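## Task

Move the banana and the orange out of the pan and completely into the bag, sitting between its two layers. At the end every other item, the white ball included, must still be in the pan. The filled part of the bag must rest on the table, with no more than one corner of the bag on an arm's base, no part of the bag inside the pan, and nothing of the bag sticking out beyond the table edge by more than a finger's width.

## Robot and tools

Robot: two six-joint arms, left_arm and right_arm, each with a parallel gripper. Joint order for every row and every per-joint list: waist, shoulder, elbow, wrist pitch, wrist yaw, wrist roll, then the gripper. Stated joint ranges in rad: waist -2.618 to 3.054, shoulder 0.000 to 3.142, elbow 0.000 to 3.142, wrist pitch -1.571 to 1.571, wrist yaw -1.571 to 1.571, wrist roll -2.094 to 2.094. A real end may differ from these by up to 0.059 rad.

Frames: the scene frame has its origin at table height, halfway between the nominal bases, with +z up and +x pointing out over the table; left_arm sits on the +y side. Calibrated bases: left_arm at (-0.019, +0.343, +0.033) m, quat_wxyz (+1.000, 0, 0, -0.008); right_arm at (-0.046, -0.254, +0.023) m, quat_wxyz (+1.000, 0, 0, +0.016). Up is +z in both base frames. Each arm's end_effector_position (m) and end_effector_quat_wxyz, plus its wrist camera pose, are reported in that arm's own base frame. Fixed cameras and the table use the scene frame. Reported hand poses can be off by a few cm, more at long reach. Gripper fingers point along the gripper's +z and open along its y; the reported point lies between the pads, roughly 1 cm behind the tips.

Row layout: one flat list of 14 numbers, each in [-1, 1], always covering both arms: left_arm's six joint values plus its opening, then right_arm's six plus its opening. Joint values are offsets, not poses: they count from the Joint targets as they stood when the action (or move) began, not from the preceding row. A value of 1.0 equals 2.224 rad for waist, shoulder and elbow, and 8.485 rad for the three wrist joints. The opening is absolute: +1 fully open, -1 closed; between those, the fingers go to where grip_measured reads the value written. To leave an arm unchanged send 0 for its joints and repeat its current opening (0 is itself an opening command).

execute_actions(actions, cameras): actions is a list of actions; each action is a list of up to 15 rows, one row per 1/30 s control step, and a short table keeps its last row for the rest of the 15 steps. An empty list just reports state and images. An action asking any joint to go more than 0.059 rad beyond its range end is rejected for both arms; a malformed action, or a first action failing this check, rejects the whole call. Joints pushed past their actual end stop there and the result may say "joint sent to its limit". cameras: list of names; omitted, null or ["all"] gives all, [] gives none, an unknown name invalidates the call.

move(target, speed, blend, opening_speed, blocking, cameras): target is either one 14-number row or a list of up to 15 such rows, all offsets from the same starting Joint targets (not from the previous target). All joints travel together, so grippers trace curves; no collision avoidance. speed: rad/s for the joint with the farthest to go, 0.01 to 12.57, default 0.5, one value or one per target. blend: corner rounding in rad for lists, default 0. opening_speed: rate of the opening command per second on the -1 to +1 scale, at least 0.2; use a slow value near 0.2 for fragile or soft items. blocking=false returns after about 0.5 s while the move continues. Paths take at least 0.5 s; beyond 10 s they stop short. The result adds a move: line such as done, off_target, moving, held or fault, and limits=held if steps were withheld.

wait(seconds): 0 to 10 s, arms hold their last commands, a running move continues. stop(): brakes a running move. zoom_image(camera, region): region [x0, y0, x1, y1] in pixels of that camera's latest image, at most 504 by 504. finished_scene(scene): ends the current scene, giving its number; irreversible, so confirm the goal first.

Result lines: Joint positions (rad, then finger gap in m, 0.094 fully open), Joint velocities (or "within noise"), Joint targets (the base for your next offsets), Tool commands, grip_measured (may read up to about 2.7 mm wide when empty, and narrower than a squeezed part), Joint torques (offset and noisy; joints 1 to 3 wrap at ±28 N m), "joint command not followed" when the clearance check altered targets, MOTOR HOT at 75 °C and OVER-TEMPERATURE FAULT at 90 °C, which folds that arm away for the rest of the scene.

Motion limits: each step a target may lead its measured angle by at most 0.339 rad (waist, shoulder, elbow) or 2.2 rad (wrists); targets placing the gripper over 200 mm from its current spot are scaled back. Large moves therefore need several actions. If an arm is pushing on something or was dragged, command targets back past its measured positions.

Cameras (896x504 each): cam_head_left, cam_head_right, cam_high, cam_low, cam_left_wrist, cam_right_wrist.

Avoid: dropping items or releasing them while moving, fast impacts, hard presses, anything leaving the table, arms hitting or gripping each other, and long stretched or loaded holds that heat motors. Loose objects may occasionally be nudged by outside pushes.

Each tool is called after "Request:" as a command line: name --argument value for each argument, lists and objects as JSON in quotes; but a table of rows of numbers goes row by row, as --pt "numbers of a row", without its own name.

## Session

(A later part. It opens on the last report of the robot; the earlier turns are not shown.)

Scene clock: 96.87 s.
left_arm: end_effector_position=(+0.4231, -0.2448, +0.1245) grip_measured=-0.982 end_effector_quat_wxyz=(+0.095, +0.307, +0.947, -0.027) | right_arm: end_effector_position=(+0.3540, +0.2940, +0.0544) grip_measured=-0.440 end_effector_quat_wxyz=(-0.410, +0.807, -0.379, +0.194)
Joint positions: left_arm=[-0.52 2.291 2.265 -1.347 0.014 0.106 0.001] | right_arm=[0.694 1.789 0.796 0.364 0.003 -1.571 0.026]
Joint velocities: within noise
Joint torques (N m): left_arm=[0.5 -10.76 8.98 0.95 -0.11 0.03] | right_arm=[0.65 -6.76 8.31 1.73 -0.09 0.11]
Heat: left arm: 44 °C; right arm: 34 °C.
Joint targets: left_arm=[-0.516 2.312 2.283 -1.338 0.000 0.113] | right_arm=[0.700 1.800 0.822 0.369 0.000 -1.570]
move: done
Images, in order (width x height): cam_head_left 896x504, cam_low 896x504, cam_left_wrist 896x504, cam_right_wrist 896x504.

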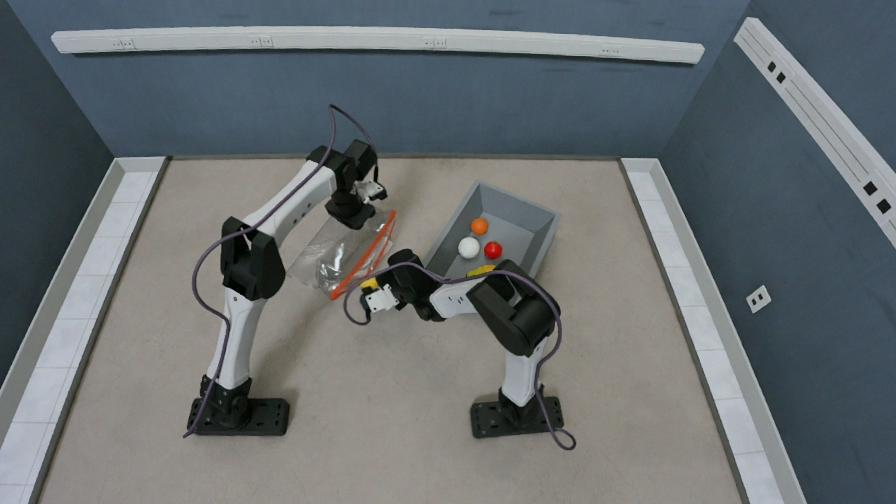

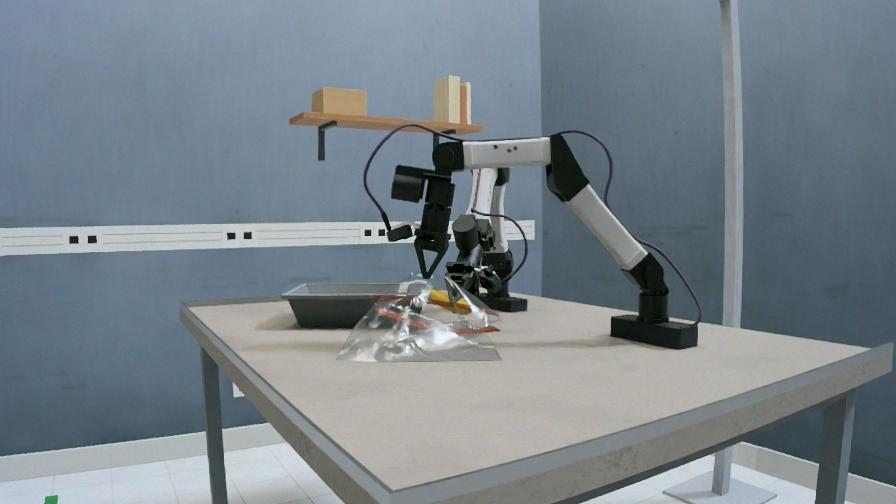

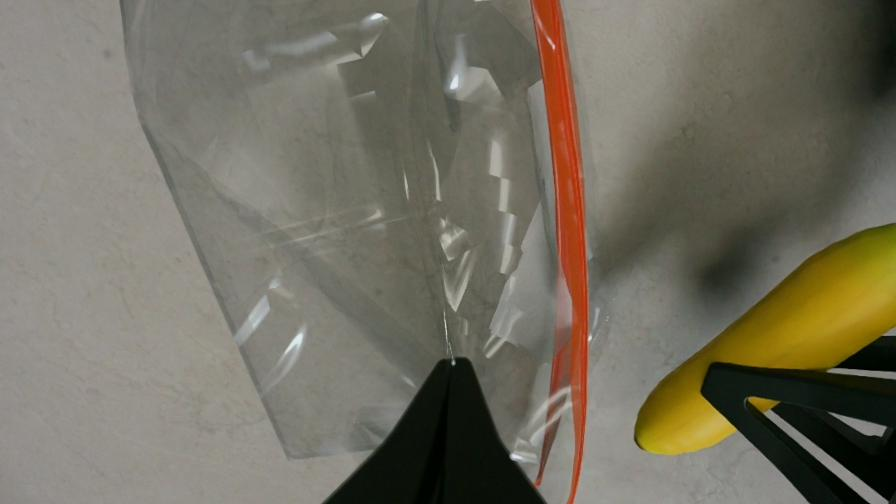

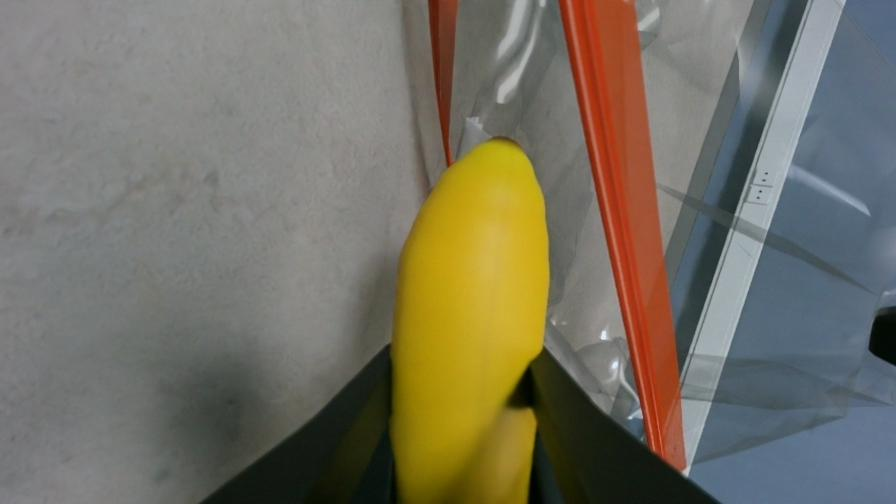

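Request:
move --pt "0 0 0 0 0 0 -1 0 -0.0243 0.0153 -0.0105 0 0 -0.55" --pt "0 0 0 0 0 0 -1 0.0045 0.0812 0.1598 -0.0207 0 0 -0.55" --speed 0.2 --cameras '["cam_right_wrist","cam_left_wrist","cam_head_left","cam_low"]'

Request:
zoom_image --camera "cam_low" --region '[330, 240, 580, 380]'

Scene clock: 99.87 s.
left_arm: end_effector_position=(+0.4231, -0.2448, +0.1245) grip_measured=-0.982 end_effector_quat_wxyz=(+0.095, +0.307, +0.947, -0.027) | right_arm: end_effector_position=(+0.4061, +0.3433, +0.0740) grip_measured=-0.440 end_effector_quat_wxyz=(-0.410, +0.809, -0.375, +0.192)
Joint positions: left_arm=[-0.52 2.291 2.265 -1.347 0.014 0.106 0.001] | right_arm=[0.703 1.967 1.148 0.188 0.003 -1.571 0.026]
Joint velocities: within noise
Joint torques (N m): left_arm=[0.44 -10.77 8.96 0.96 -0.1 0.03] | right_arm=[0.75 -8.73 9.24 1.8 -0.1 0.12]
Heat: left arm: 44 °C; right arm: 35 °C.
Joint targets: left_arm=[-0.516 2.312 2.283 -1.338 0.000 0.113] | right_arm=[0.710 1.980 1.177 0.193 0.000 -1.570]
move: done
Images, in order (width x height): cam_head_left 896x504, cam_low 896x504, cam_left_wrist 896x504, cam_right_wrist 896x504.

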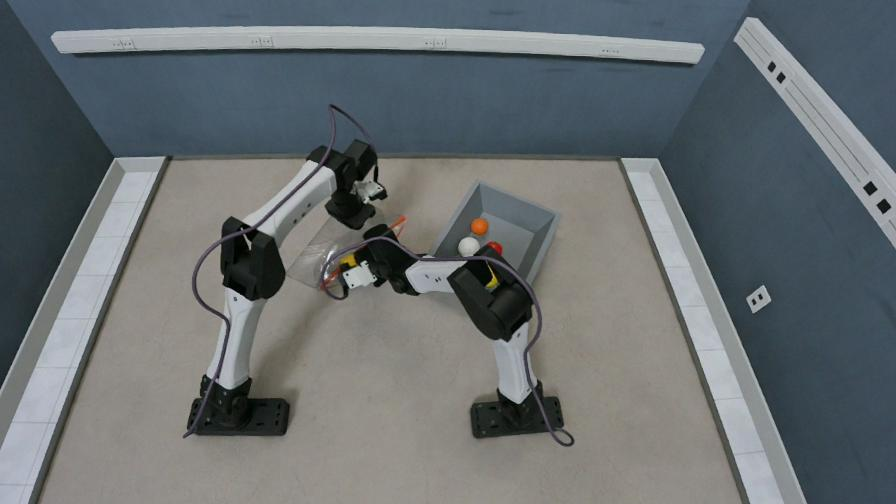

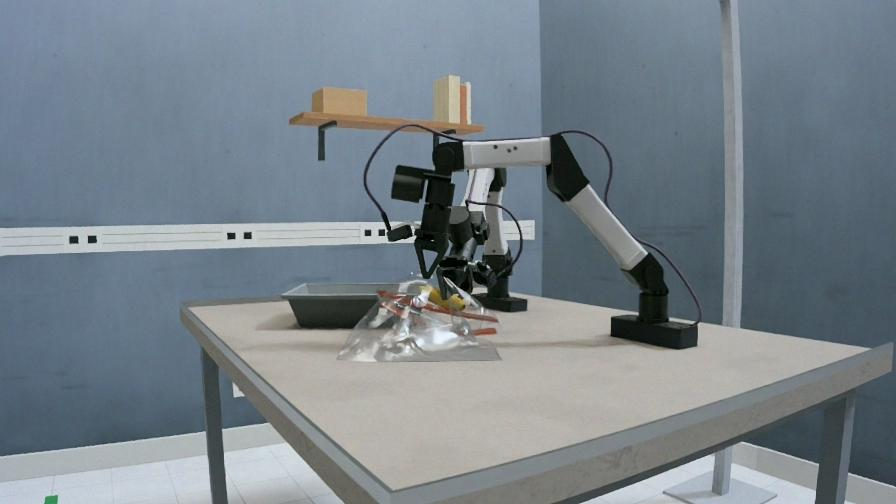

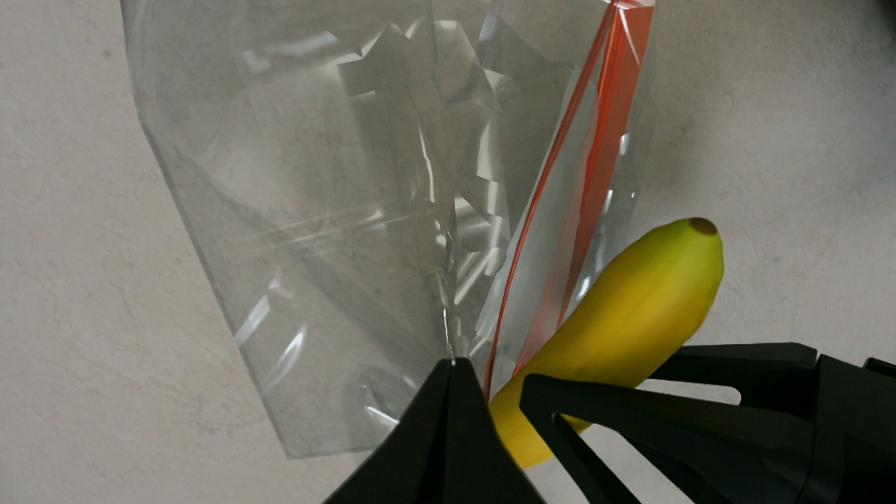

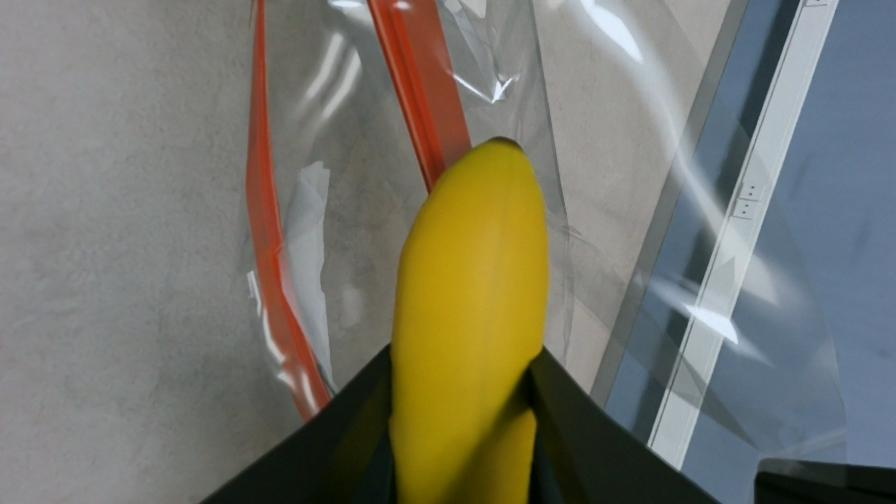

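Scaled by 2.016 from the camera's 896x504 image, which has a finer 1280x720 frame.

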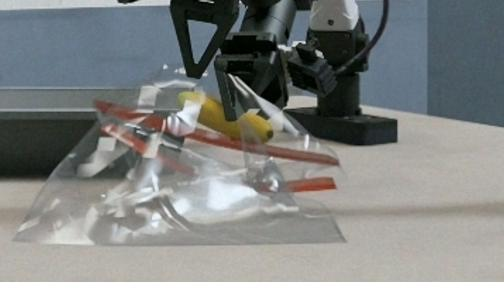

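Request:
move --pt "0 0 0 0 0 0 -1 -0.0045 -0.1054 -0.1445 0.0103 0 0 -0.55" --pt "0 0 0 0 0 0 -1 -0.0045 -0.0562 -0.1895 0.0349 0 0 -0.55" --speed 0.3 --cameras '["cam_right_wrist","cam_left_wrist"]'

Scene clock: 103.13 s.
left_arm: end_effector_position=(+0.4231, -0.2448, +0.1245) grip_measured=-0.982 end_effector_quat_wxyz=(+0.095, +0.307, +0.947, -0.027) | right_arm: end_effector_position=(+0.3497, +0.2956, +0.0342) grip_measured=-0.440 end_effector_quat_wxyz=(-0.413, +0.807, -0.375, +0.193)
Joint positions: left_arm=[-0.52 2.291 2.265 -1.347 0.014 0.106 0.001] | right_arm=[0.703 1.847 0.756 0.466 0.003 -1.571 0.026]
Joint velocities: within noise
Joint torques (N m): left_arm=[0.49 -10.73 8.96 0.97 -0.11 0.02] | right_arm=[-0.23 -7.12 5.46 1.97 -0.09 0.12]
Heat: left arm: 44 °C; right arm: 36 °C.
Joint targets: left_arm=[-0.516 2.312 2.283 -1.338 0.000 0.113] | right_arm=[0.700 1.855 0.756 0.489 0.000 -1.570]
move: done
Images, in order (width x height): cam_left_wrist 896x504, cam_right_wrist 896x504.

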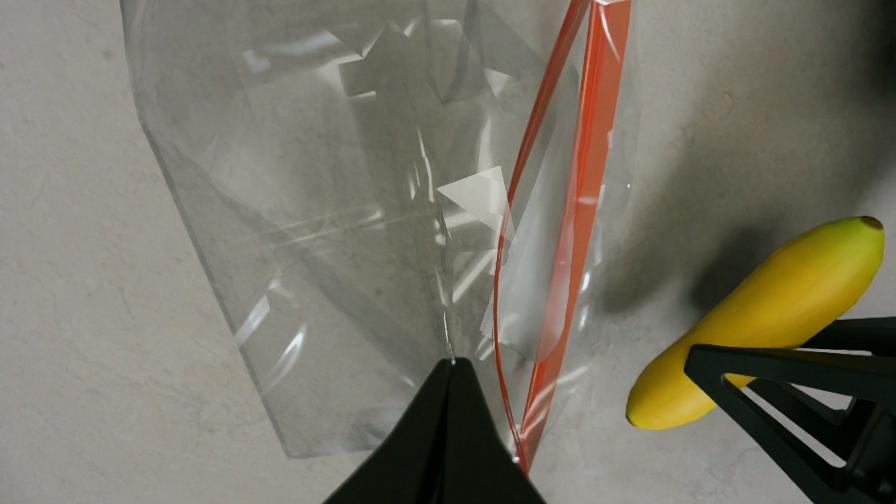

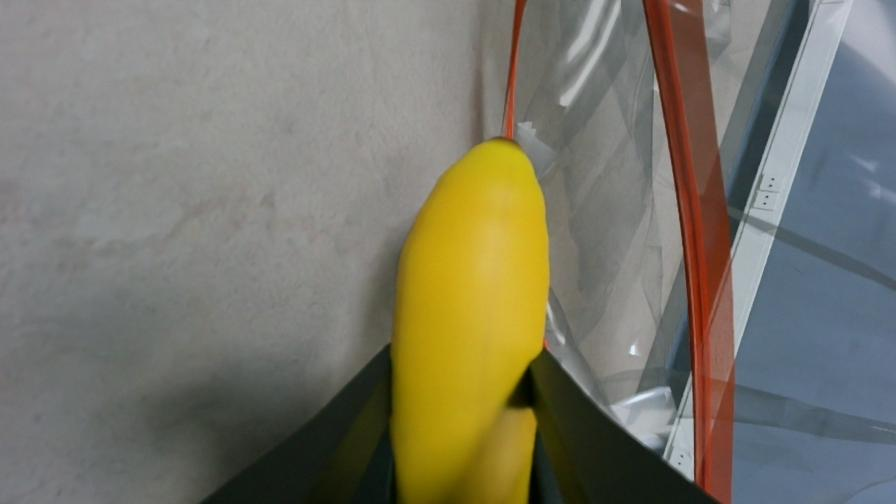

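Request:
move --target '[0,0,0,0,0,0,-1,0.0022,0.1036,0.1636,-0.0157,0,0,-0.55]' --speed 0.2 --cameras '["cam_right_wrist","cam_left_wrist","cam_low"]'

Request:
zoom_image --camera "cam_low" --region '[330, 240, 580, 380]'

Scene clock: 105.70 s.
left_arm: end_effector_position=(+0.4231, -0.2448, +0.1245) grip_measured=-0.982 end_effector_quat_wxyz=(+0.095, +0.307, +0.947, -0.027) | right_arm: end_effector_position=(+0.4065, +0.3437, +0.0306) grip_measured=-0.440 end_effector_quat_wxyz=(-0.411, +0.808, -0.375, +0.192)
Joint positions: left_arm=[-0.52 2.291 2.265 -1.347 0.014 0.106 0.001] | right_arm=[0.703 2.072 1.093 0.351 0.003 -1.571 0.026]
Joint velocities: within noise
Joint torques (N m): left_arm=[0.49 -10.78 8.96 0.96 -0.11 0.03] | right_arm=[0.2 -8.95 8.46 1.76 -0.09 0.12]
Heat: left arm: 44 °C; right arm: 36 °C.
Joint targets: left_arm=[-0.516 2.312 2.283 -1.338 0.000 0.113] | right_arm=[0.705 2.086 1.119 0.356 0.000 -1.570]
move: done
Images, in order (width x height): cam_low 896x504, cam_left_wrist 896x504, cam_right_wrist 896x504.

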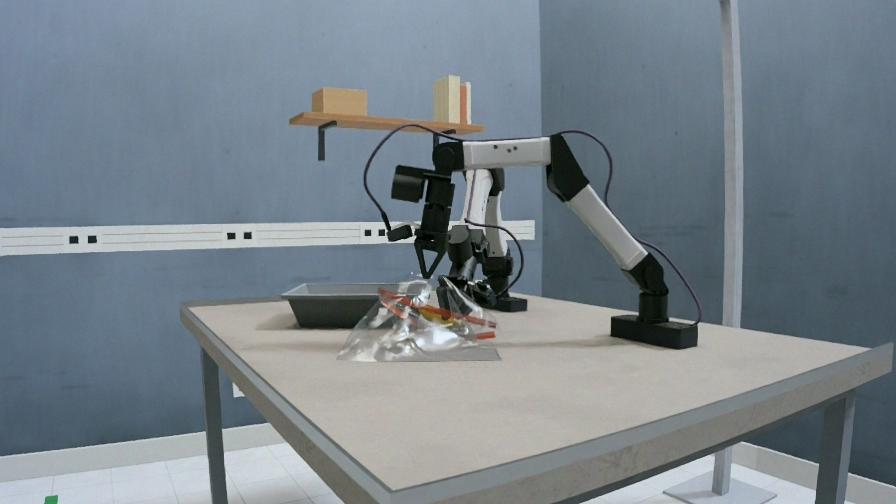

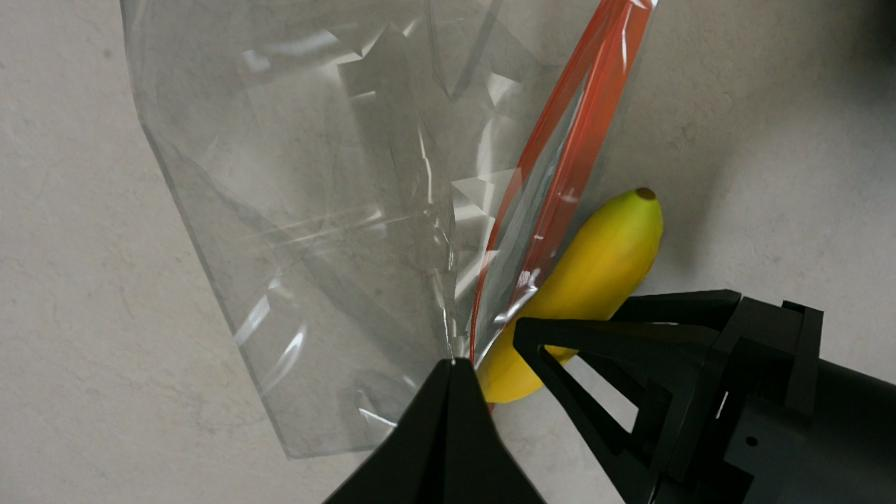

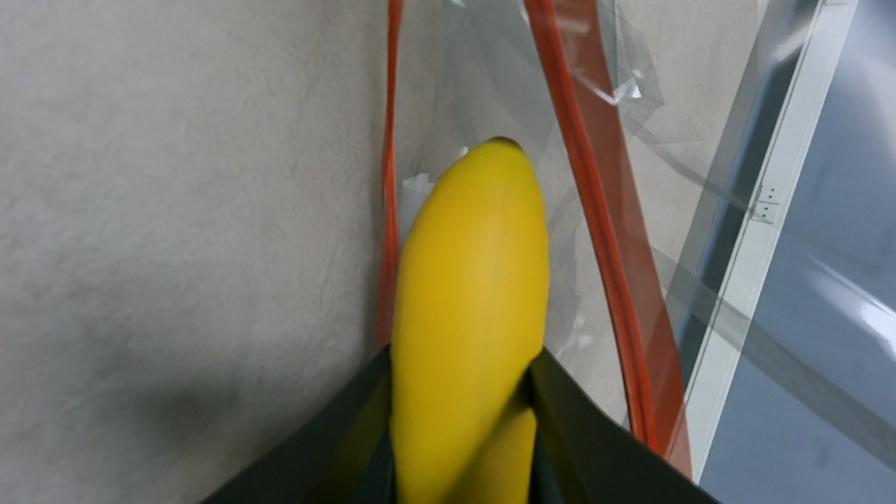

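Scaled by 2.016 from the camera's 896x504 image, which has a finer 1280x720 frame.

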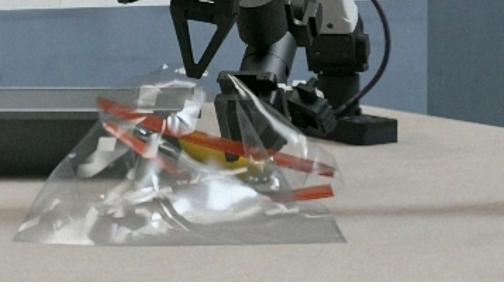

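Request:
move --target '[0,0,0,0,0,0,-1,0.0097,0.061,0.1054,-0.0117,0,0,-0.55]' --speed 0.2 --cameras '["cam_right_wrist","cam_left_wrist","cam_low"]'

Request:
zoom_image --camera "cam_low" --region '[330, 240, 580, 380]'

Scene clock: 107.07 s.
left_arm: end_effector_position=(+0.4231, -0.2448, +0.1245) grip_measured=-0.982 end_effector_quat_wxyz=(+0.095, +0.307, +0.947, -0.027) | right_arm: end_effector_position=(+0.4249, +0.3645, +0.0309) grip_measured=-0.440 end_effector_quat_wxyz=(-0.412, +0.809, -0.372, +0.191)
Joint positions: left_arm=[-0.52 2.291 2.265 -1.347 0.014 0.106 0.001] | right_arm=[0.71 2.152 1.23 0.295 0.003 -1.571 0.026]
Joint velocities: within noise
Joint torques (N m): left_arm=[0.51 -10.77 9.01 0.96 -0.11 0.02] | right_arm=[0.14 -11.02 6.09 1.68 -0.07 0.1]
Heat: left arm: 44 °C; right arm: 36 °C.
Joint targets: left_arm=[-0.516 2.312 2.283 -1.338 0.000 0.113] | right_arm=[0.710 2.151 1.229 0.300 0.003 -1.571]
move: held (right_arm; a check stopped the path); limits=held; right_arm: the elbow is farthest, 0.124 rad from its target
joint command not followed: on one or more control steps a check withheld the commanded joint targets of the right arm, and it was not sent them on those steps.
cause: the commanded joint targets, or the way to them, would bring a part of the robot too close to another arm (this arm's wrist (the part past the wrist pitch) and the left arm's gripper housing, along the way the arms are being sent, or toward where that arm still pushes).
Images, in order (width x height): cam_low 896x504, cam_left_wrist 896x504, cam_right_wrist 896x504.

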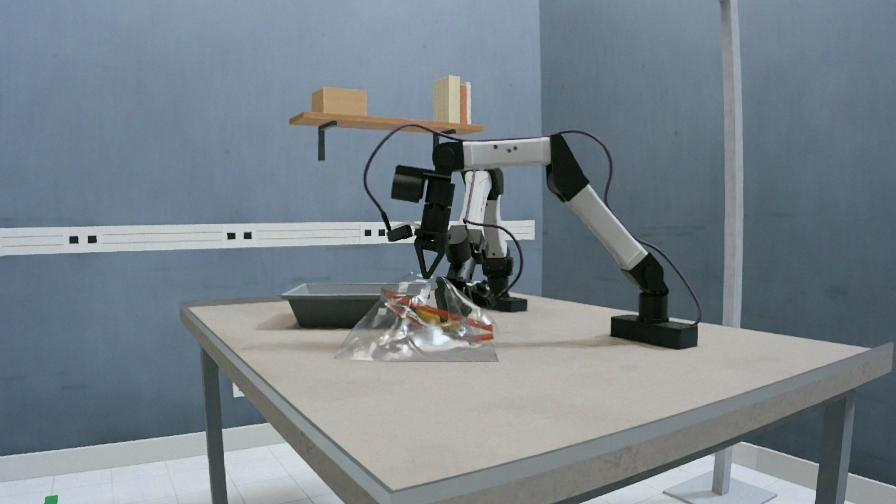

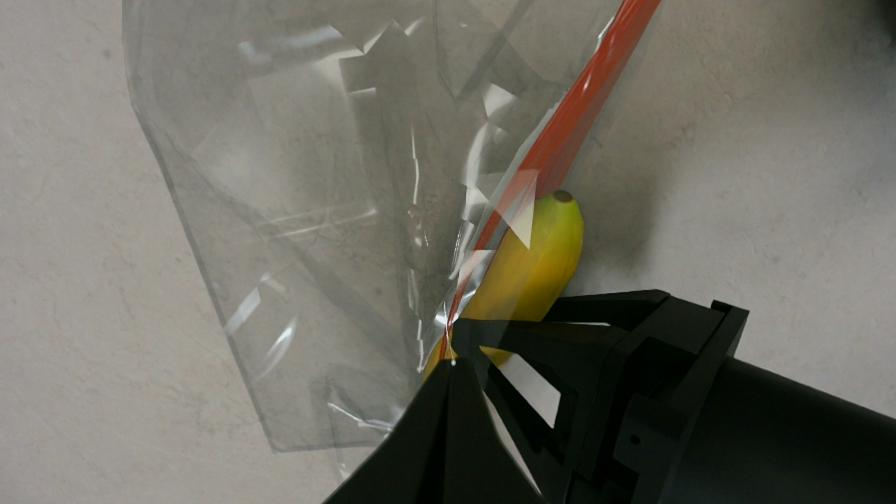

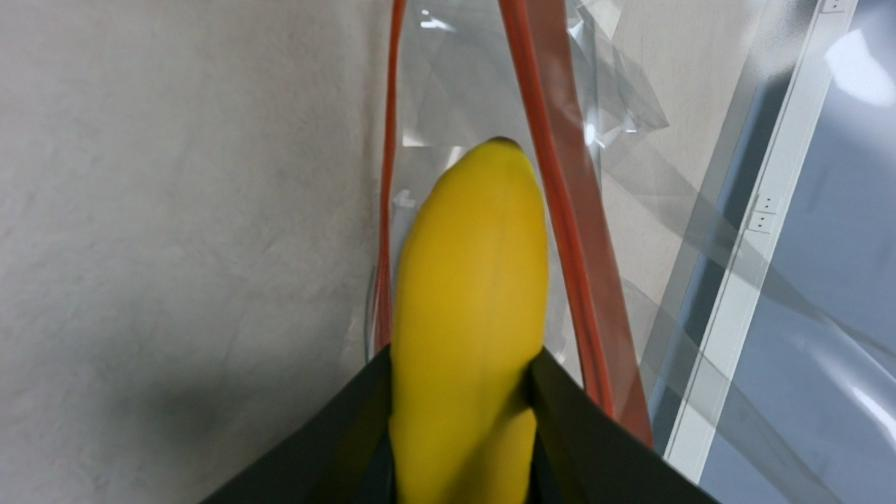

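Scaled by 2.016 from the camera's 896x504 image, which has a finer 1280x720 frame.

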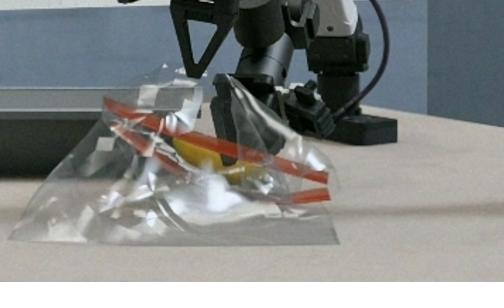

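Request:
move --target '[0,-0.04,0,0,0,0,-1,0,0,0,0,0,0,-0.55]' --speed 0.2

Scene clock: 109.17 s.
left_arm: end_effector_position=(+0.4226, -0.2445, +0.1410) grip_measured=-0.982 end_effector_quat_wxyz=(+0.112, +0.306, +0.945, -0.030) | right_arm: end_effector_position=(+0.4248, +0.3645, +0.0308) grip_measured=-0.440 end_effector_quat_wxyz=(-0.412, +0.809, -0.372, +0.191)
Joint positions: left_arm=[-0.52 2.256 2.265 -1.347 0.014 0.106 0.001] | right_arm=[0.71 2.152 1.23 0.294 0.003 -1.571 0.026]
Joint velocities: within noise
Joint torques (N m): left_arm=[0.49 -14.63 8.98 1.04 -0.11 0.02] | right_arm=[-0.02 -11.02 6.11 1.75 -0.06 0.11]
Heat: left arm: 45 °C; right arm: 37 °C.
Joint targets: left_arm=[-0.516 2.223 2.283 -1.338 0.000 0.113] | right_arm=[0.710 2.151 1.229 0.300 0.003 -1.571]
move: done

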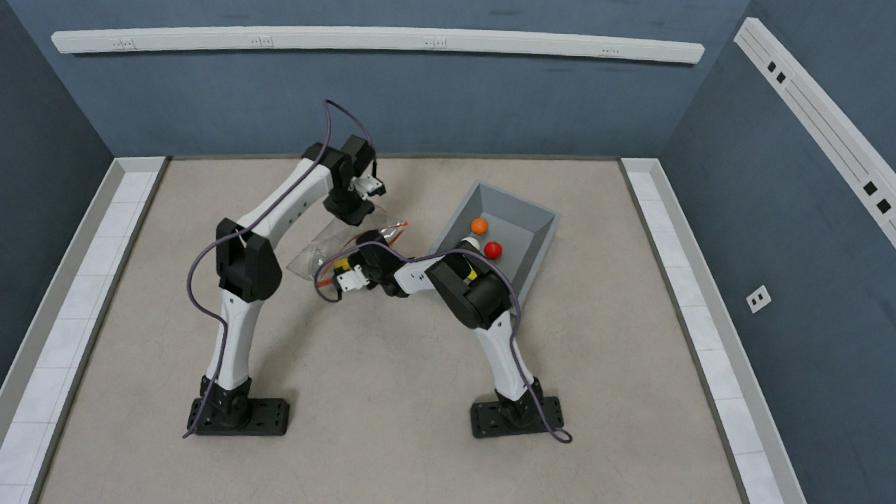

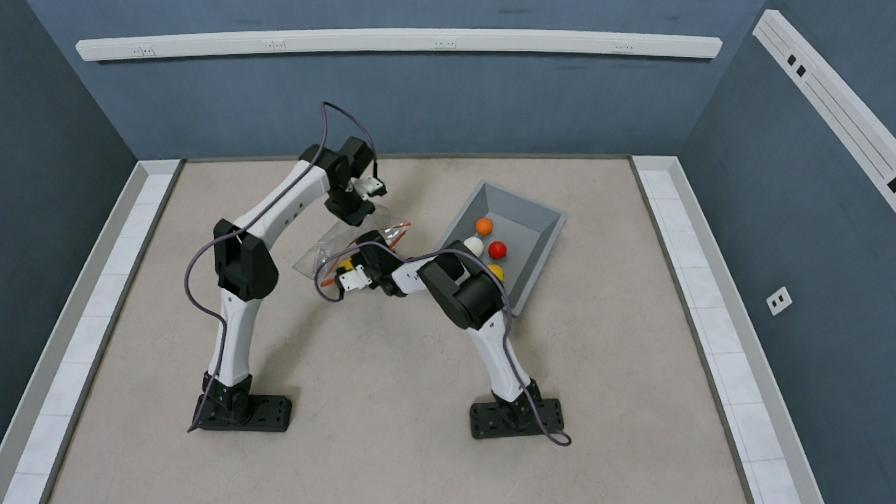

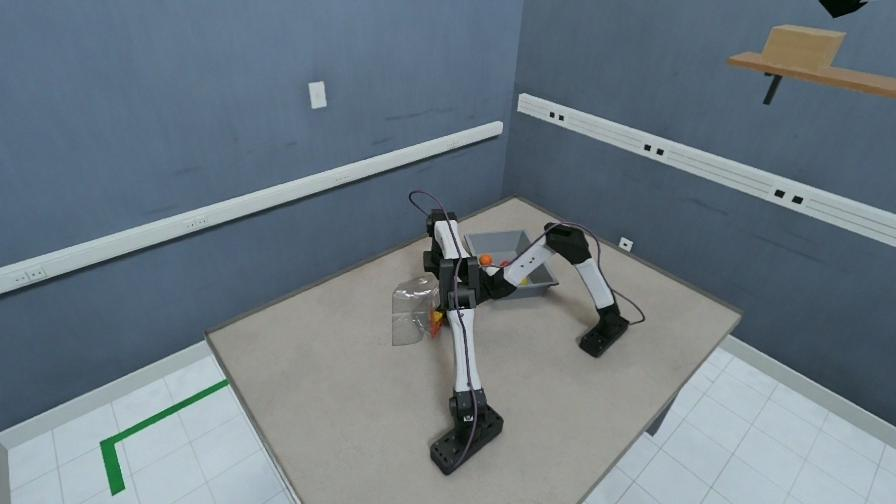

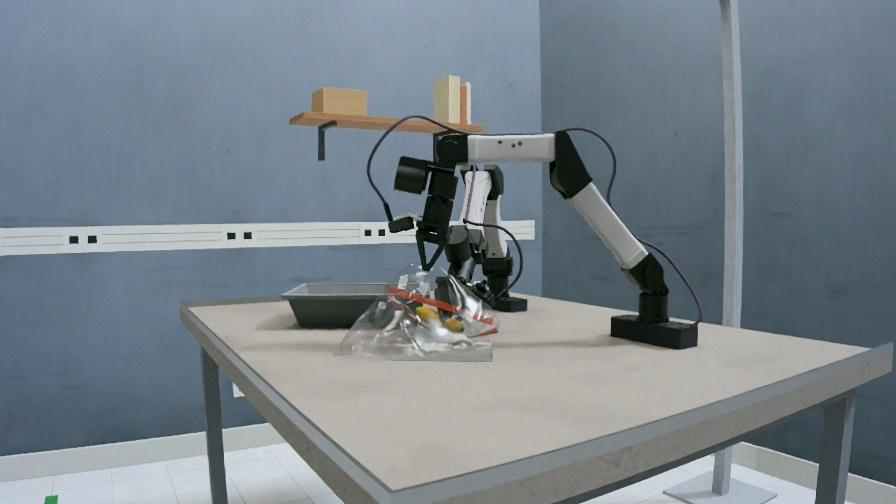

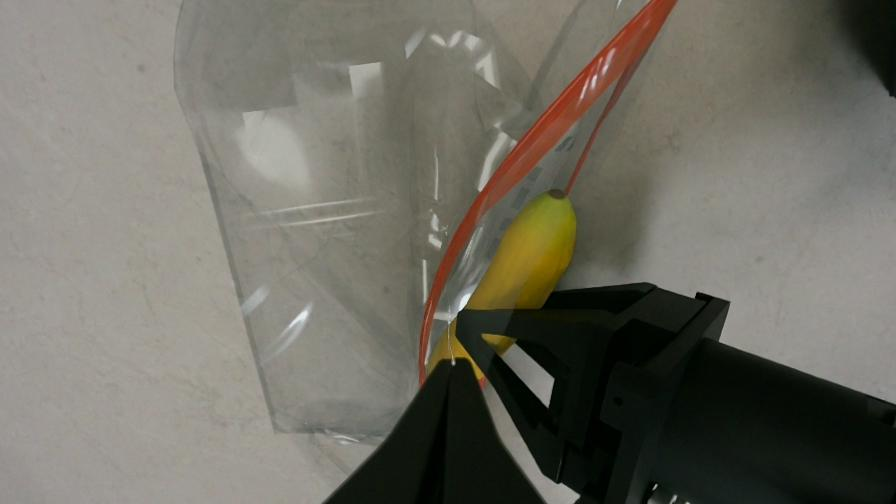

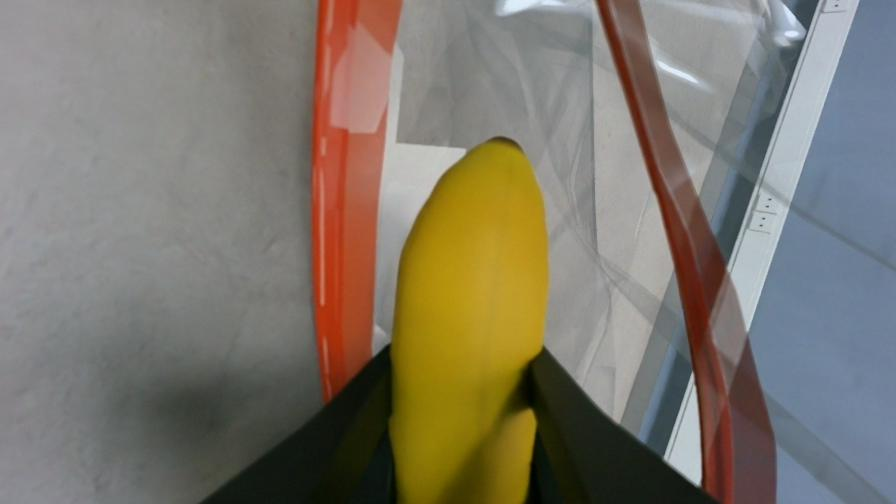

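Request:
move --target '[0,0,0,0,0,0,-1,0.0067,0.0306,0.0553,-0.0051,0,0,-0.55]' --speed 0.15 --cameras '["cam_low","cam_left_wrist","cam_right_wrist"]'

Scene clock: 110.73 s.
left_arm: end_effector_position=(+0.4226, -0.2445, +0.1410) grip_measured=-0.982 end_effector_quat_wxyz=(+0.112, +0.306, +0.945, -0.030) | right_arm: end_effector_position=(+0.4354, +0.3792, +0.0309) grip_measured=-0.440 end_effector_quat_wxyz=(-0.412, +0.811, -0.369, +0.189)
Joint positions: left_arm=[-0.52 2.256 2.265 -1.347 0.014 0.106 0.001] | right_arm=[0.717 2.204 1.324 0.251 0.003 -1.571 0.026]
Joint velocities: within noise
Joint torques (N m): left_arm=[0.47 -14.67 9.05 1.03 -0.11 0.02] | right_arm=[0.84 -10.17 8.96 1.75 -0.06 0.11]
Heat: left arm: 45 °C; right arm: 37 °C.
Joint targets: left_arm=[-0.516 2.223 2.283 -1.338 0.000 0.113] | right_arm=[0.725 2.219 1.352 0.256 0.003 -1.571]
move: done
Images, in order (width x height): cam_low 896x504, cam_left_wrist 896x504, cam_right_wrist 896x504.

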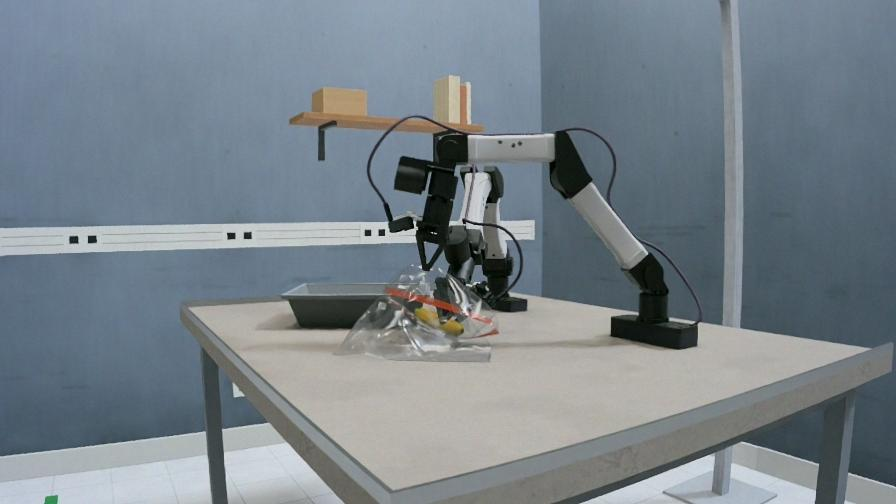

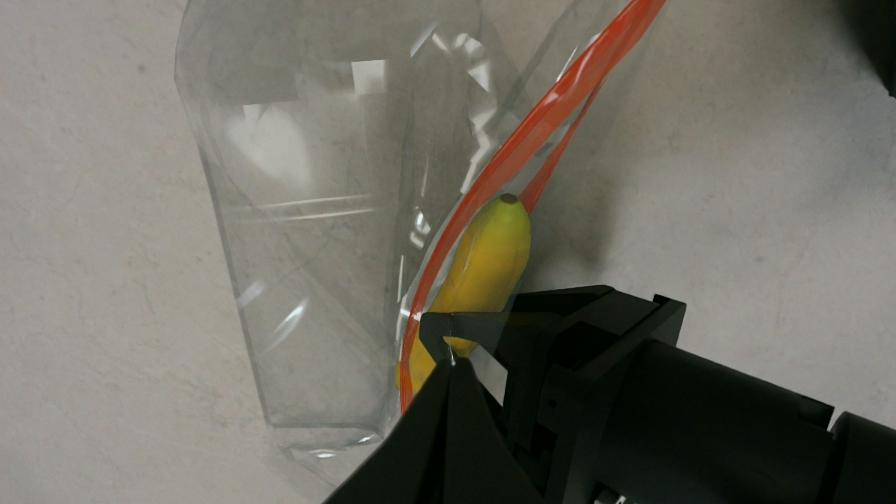

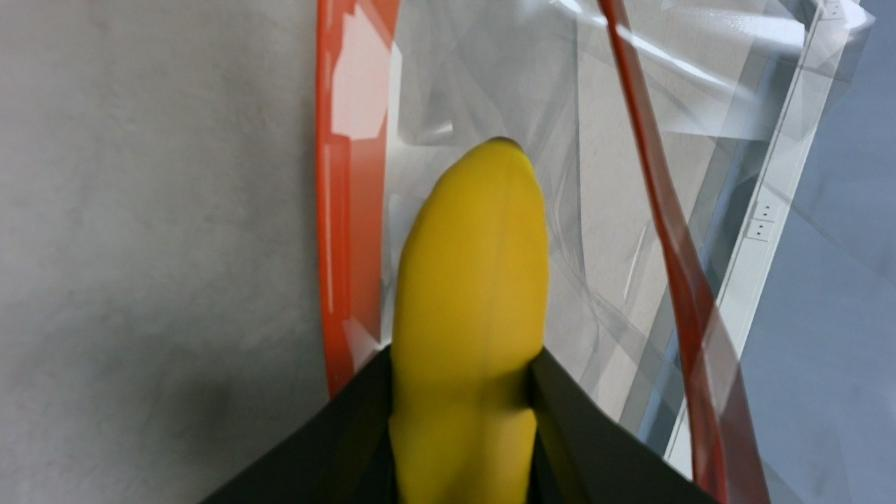

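Request:
move --pt "0 0 0 0 0 0 -1 0 -0.018 0 0 0 0 -0.55" --pt "0 0 0 0 0 0 -1 0.0036 0.0366 0.0977 -0.016 0 0 -0.55" --speed 0.15 --cameras '["cam_low","cam_left_wrist","cam_right_wrist"]'

Scene clock: 111.53 s.
left_arm: end_effector_position=(+0.4226, -0.2445, +0.1410) grip_measured=-0.982 end_effector_quat_wxyz=(+0.112, +0.306, +0.945, -0.030) | right_arm: end_effector_position=(+0.4347, +0.3788, +0.0298) grip_measured=-0.440 end_effector_quat_wxyz=(-0.410, +0.812, -0.370, +0.188)
Joint positions: left_arm=[-0.52 2.256 2.265 -1.347 0.014 0.106 0.001] | right_arm=[0.718 2.204 1.324 0.246 0.003 -1.571 0.026]
Joint velocities: within noise
Joint torques (N m): left_arm=[0.44 -14.75 8.99 1.03 -0.1 0.02] | right_arm=[0.02 -11.47 6.35 1.8 -0.06 0.11]
Heat: left arm: 45 °C; right arm: 37 °C.
Joint targets: left_arm=[-0.516 2.223 2.283 -1.338 0.000 0.113] | right_arm=[0.718 2.204 1.324 0.251 0.003 -1.571]
move: held (right_arm; a check stopped the path); path passed 0 of 2 targets; limits=held; right_arm: the elbow is farthest, 0.245 rad from its target
joint command not followed: on one or more control steps a check withheld the commanded joint targets of the right arm, and it was not sent them on those steps.
cause: the commanded joint targets, or the way to them, would bring a part of the robot too close to another arm (this arm's wrist (the part past the wrist pitch) and the left arm's gripper housing).
Images, in order (width x height): cam_low 896x504, cam_left_wrist 896x504, cam_right_wrist 896x504.

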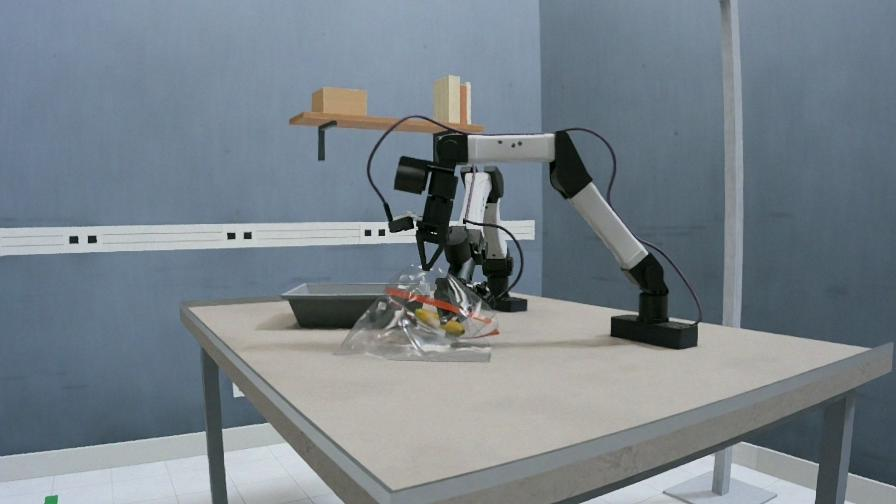

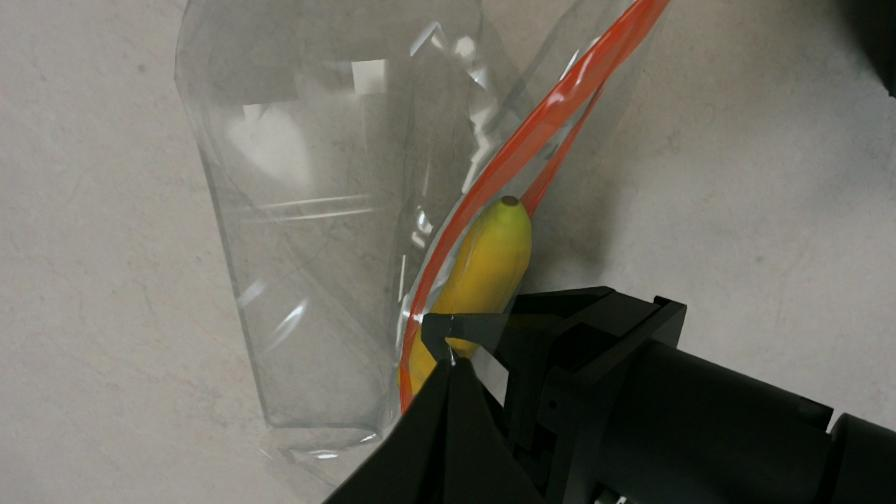

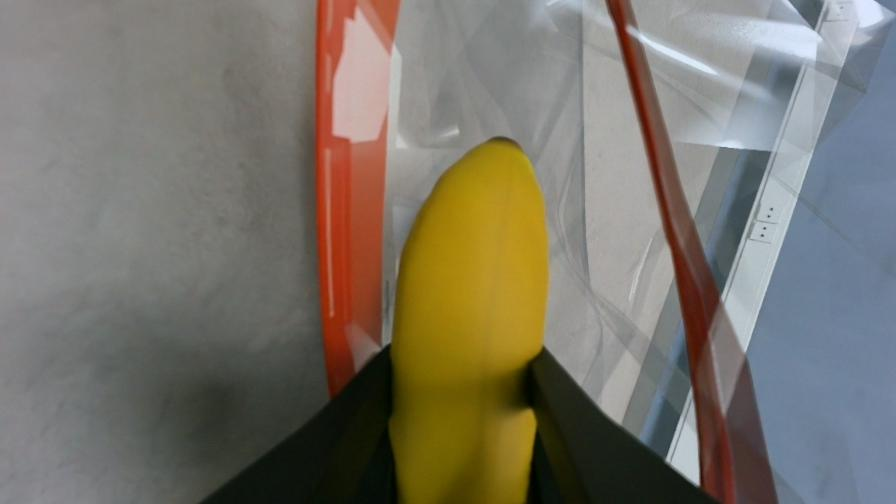

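Request:
move --target '[0.0225,-0.027,0,0,0,0,-1,0,0,0,0,0,0,-0.55]' --speed 0.15 --cameras '[]'

Request:
move --pt "0 0 0 0 0 0 -1 0 -0.011 0 0 0 0 -0.55" --pt "0 0 0 0 0 0 -1 0.0036 0.0434 0.11 -0.016 0 0 -0.55" --speed 0.15 --cameras '["cam_low","cam_left_wrist","cam_right_wrist"]'

Scene clock: 112.77 s.
left_arm: end_effector_position=(+0.4325, -0.2210, +0.1699) grip_measured=-0.982 end_effector_quat_wxyz=(+0.144, +0.281, +0.948, -0.033) | right_arm: end_effector_position=(+0.4346, +0.3788, +0.0297) grip_measured=-0.440 end_effector_quat_wxyz=(-0.410, +0.812, -0.370, +0.188)
Joint positions: left_arm=[-0.468 2.194 2.265 -1.346 0.013 0.106 0.001] | right_arm=[0.718 2.204 1.324 0.245 0.003 -1.571 0.026]
Joint velocities: within noise
Joint torques (N m): left_arm=[0.36 -14.08 9.01 1.17 -0.11 0.02] | right_arm=[0.03 -11.48 6.32 1.75 -0.06 0.11]
Heat: left arm: 45 °C; right arm: 38 °C.
Joint targets: left_arm=[-0.466 2.163 2.283 -1.338 -0.001 0.113] | right_arm=[0.718 2.204 1.324 0.251 0.003 -1.571]
move: done
No camera images: "cameras" was empty.

Scene clock: 114.93 s.
left_arm: end_effector_position=(+0.4325, -0.2210, +0.1699) grip_measured=-0.982 end_effector_quat_wxyz=(+0.144, +0.281, +0.948, -0.033) | right_arm: end_effector_position=(+0.4601, +0.4010, +0.0450) grip_measured=-0.440 end_effector_quat_wxyz=(-0.411, +0.812, -0.370, +0.188)
Joint positions: left_arm=[-0.468 2.194 2.265 -1.346 0.013 0.106 0.001] | right_arm=[0.718 2.281 1.53 0.117 0.003 -1.571 0.026]
Joint velocities: within noise
Joint torques (N m): left_arm=[0.35 -14.17 9.01 1.17 -0.1 0.02] | right_arm=[0.01 -12.44 6.63 1.8 -0.06 0.1]
Heat: left arm: 45 °C; right arm: 38 °C.
Joint targets: left_arm=[-0.466 2.163 2.283 -1.338 -0.001 0.113] | right_arm=[0.718 2.280 1.529 0.123 0.003 -1.571]
move: held (right_arm; a check stopped the path); limits=held; right_arm: the elbow is farthest, 0.039 rad from its target
joint command not followed: on one or more control steps a check withheld the commanded joint targets of the right arm, and it was not sent them on those steps.
cause: the commanded joint targets, or the way to them, would bring a part of the robot too close to another arm (this arm's wrist (the part past the wrist pitch) and the left arm's fingers).
Images, in order (width x height): cam_low 896x504, cam_left_wrist 896x504, cam_right_wrist 896x504.

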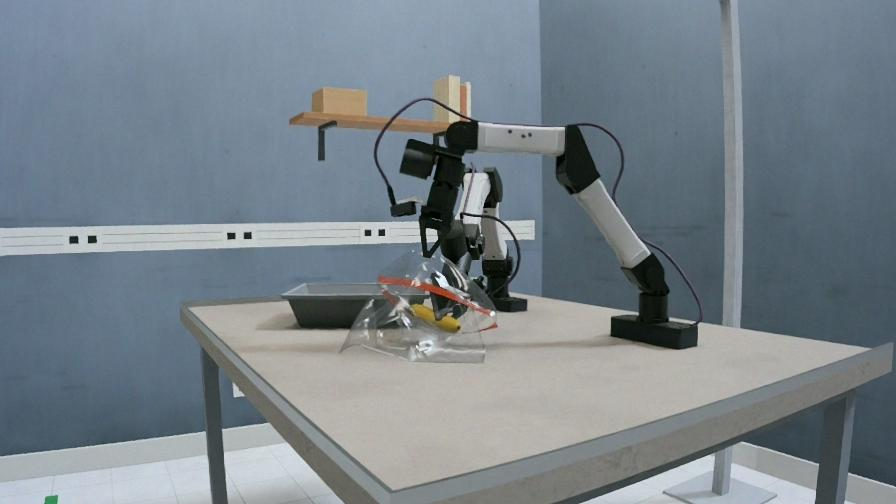

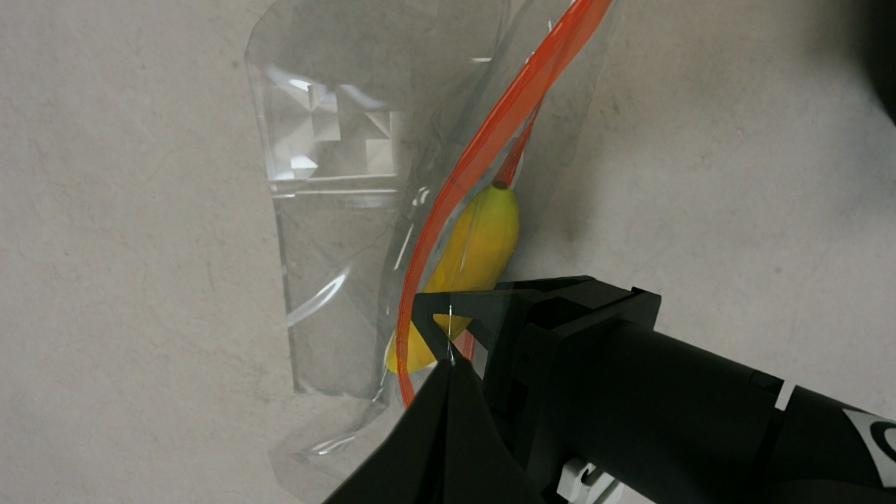

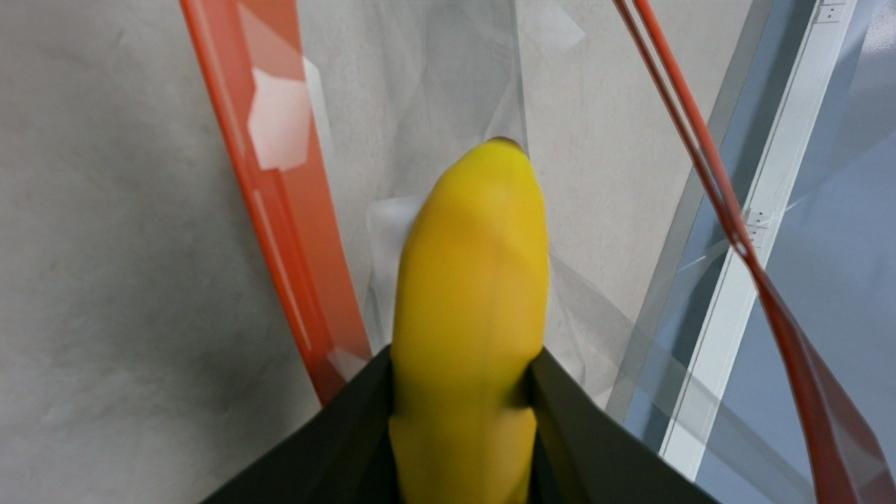

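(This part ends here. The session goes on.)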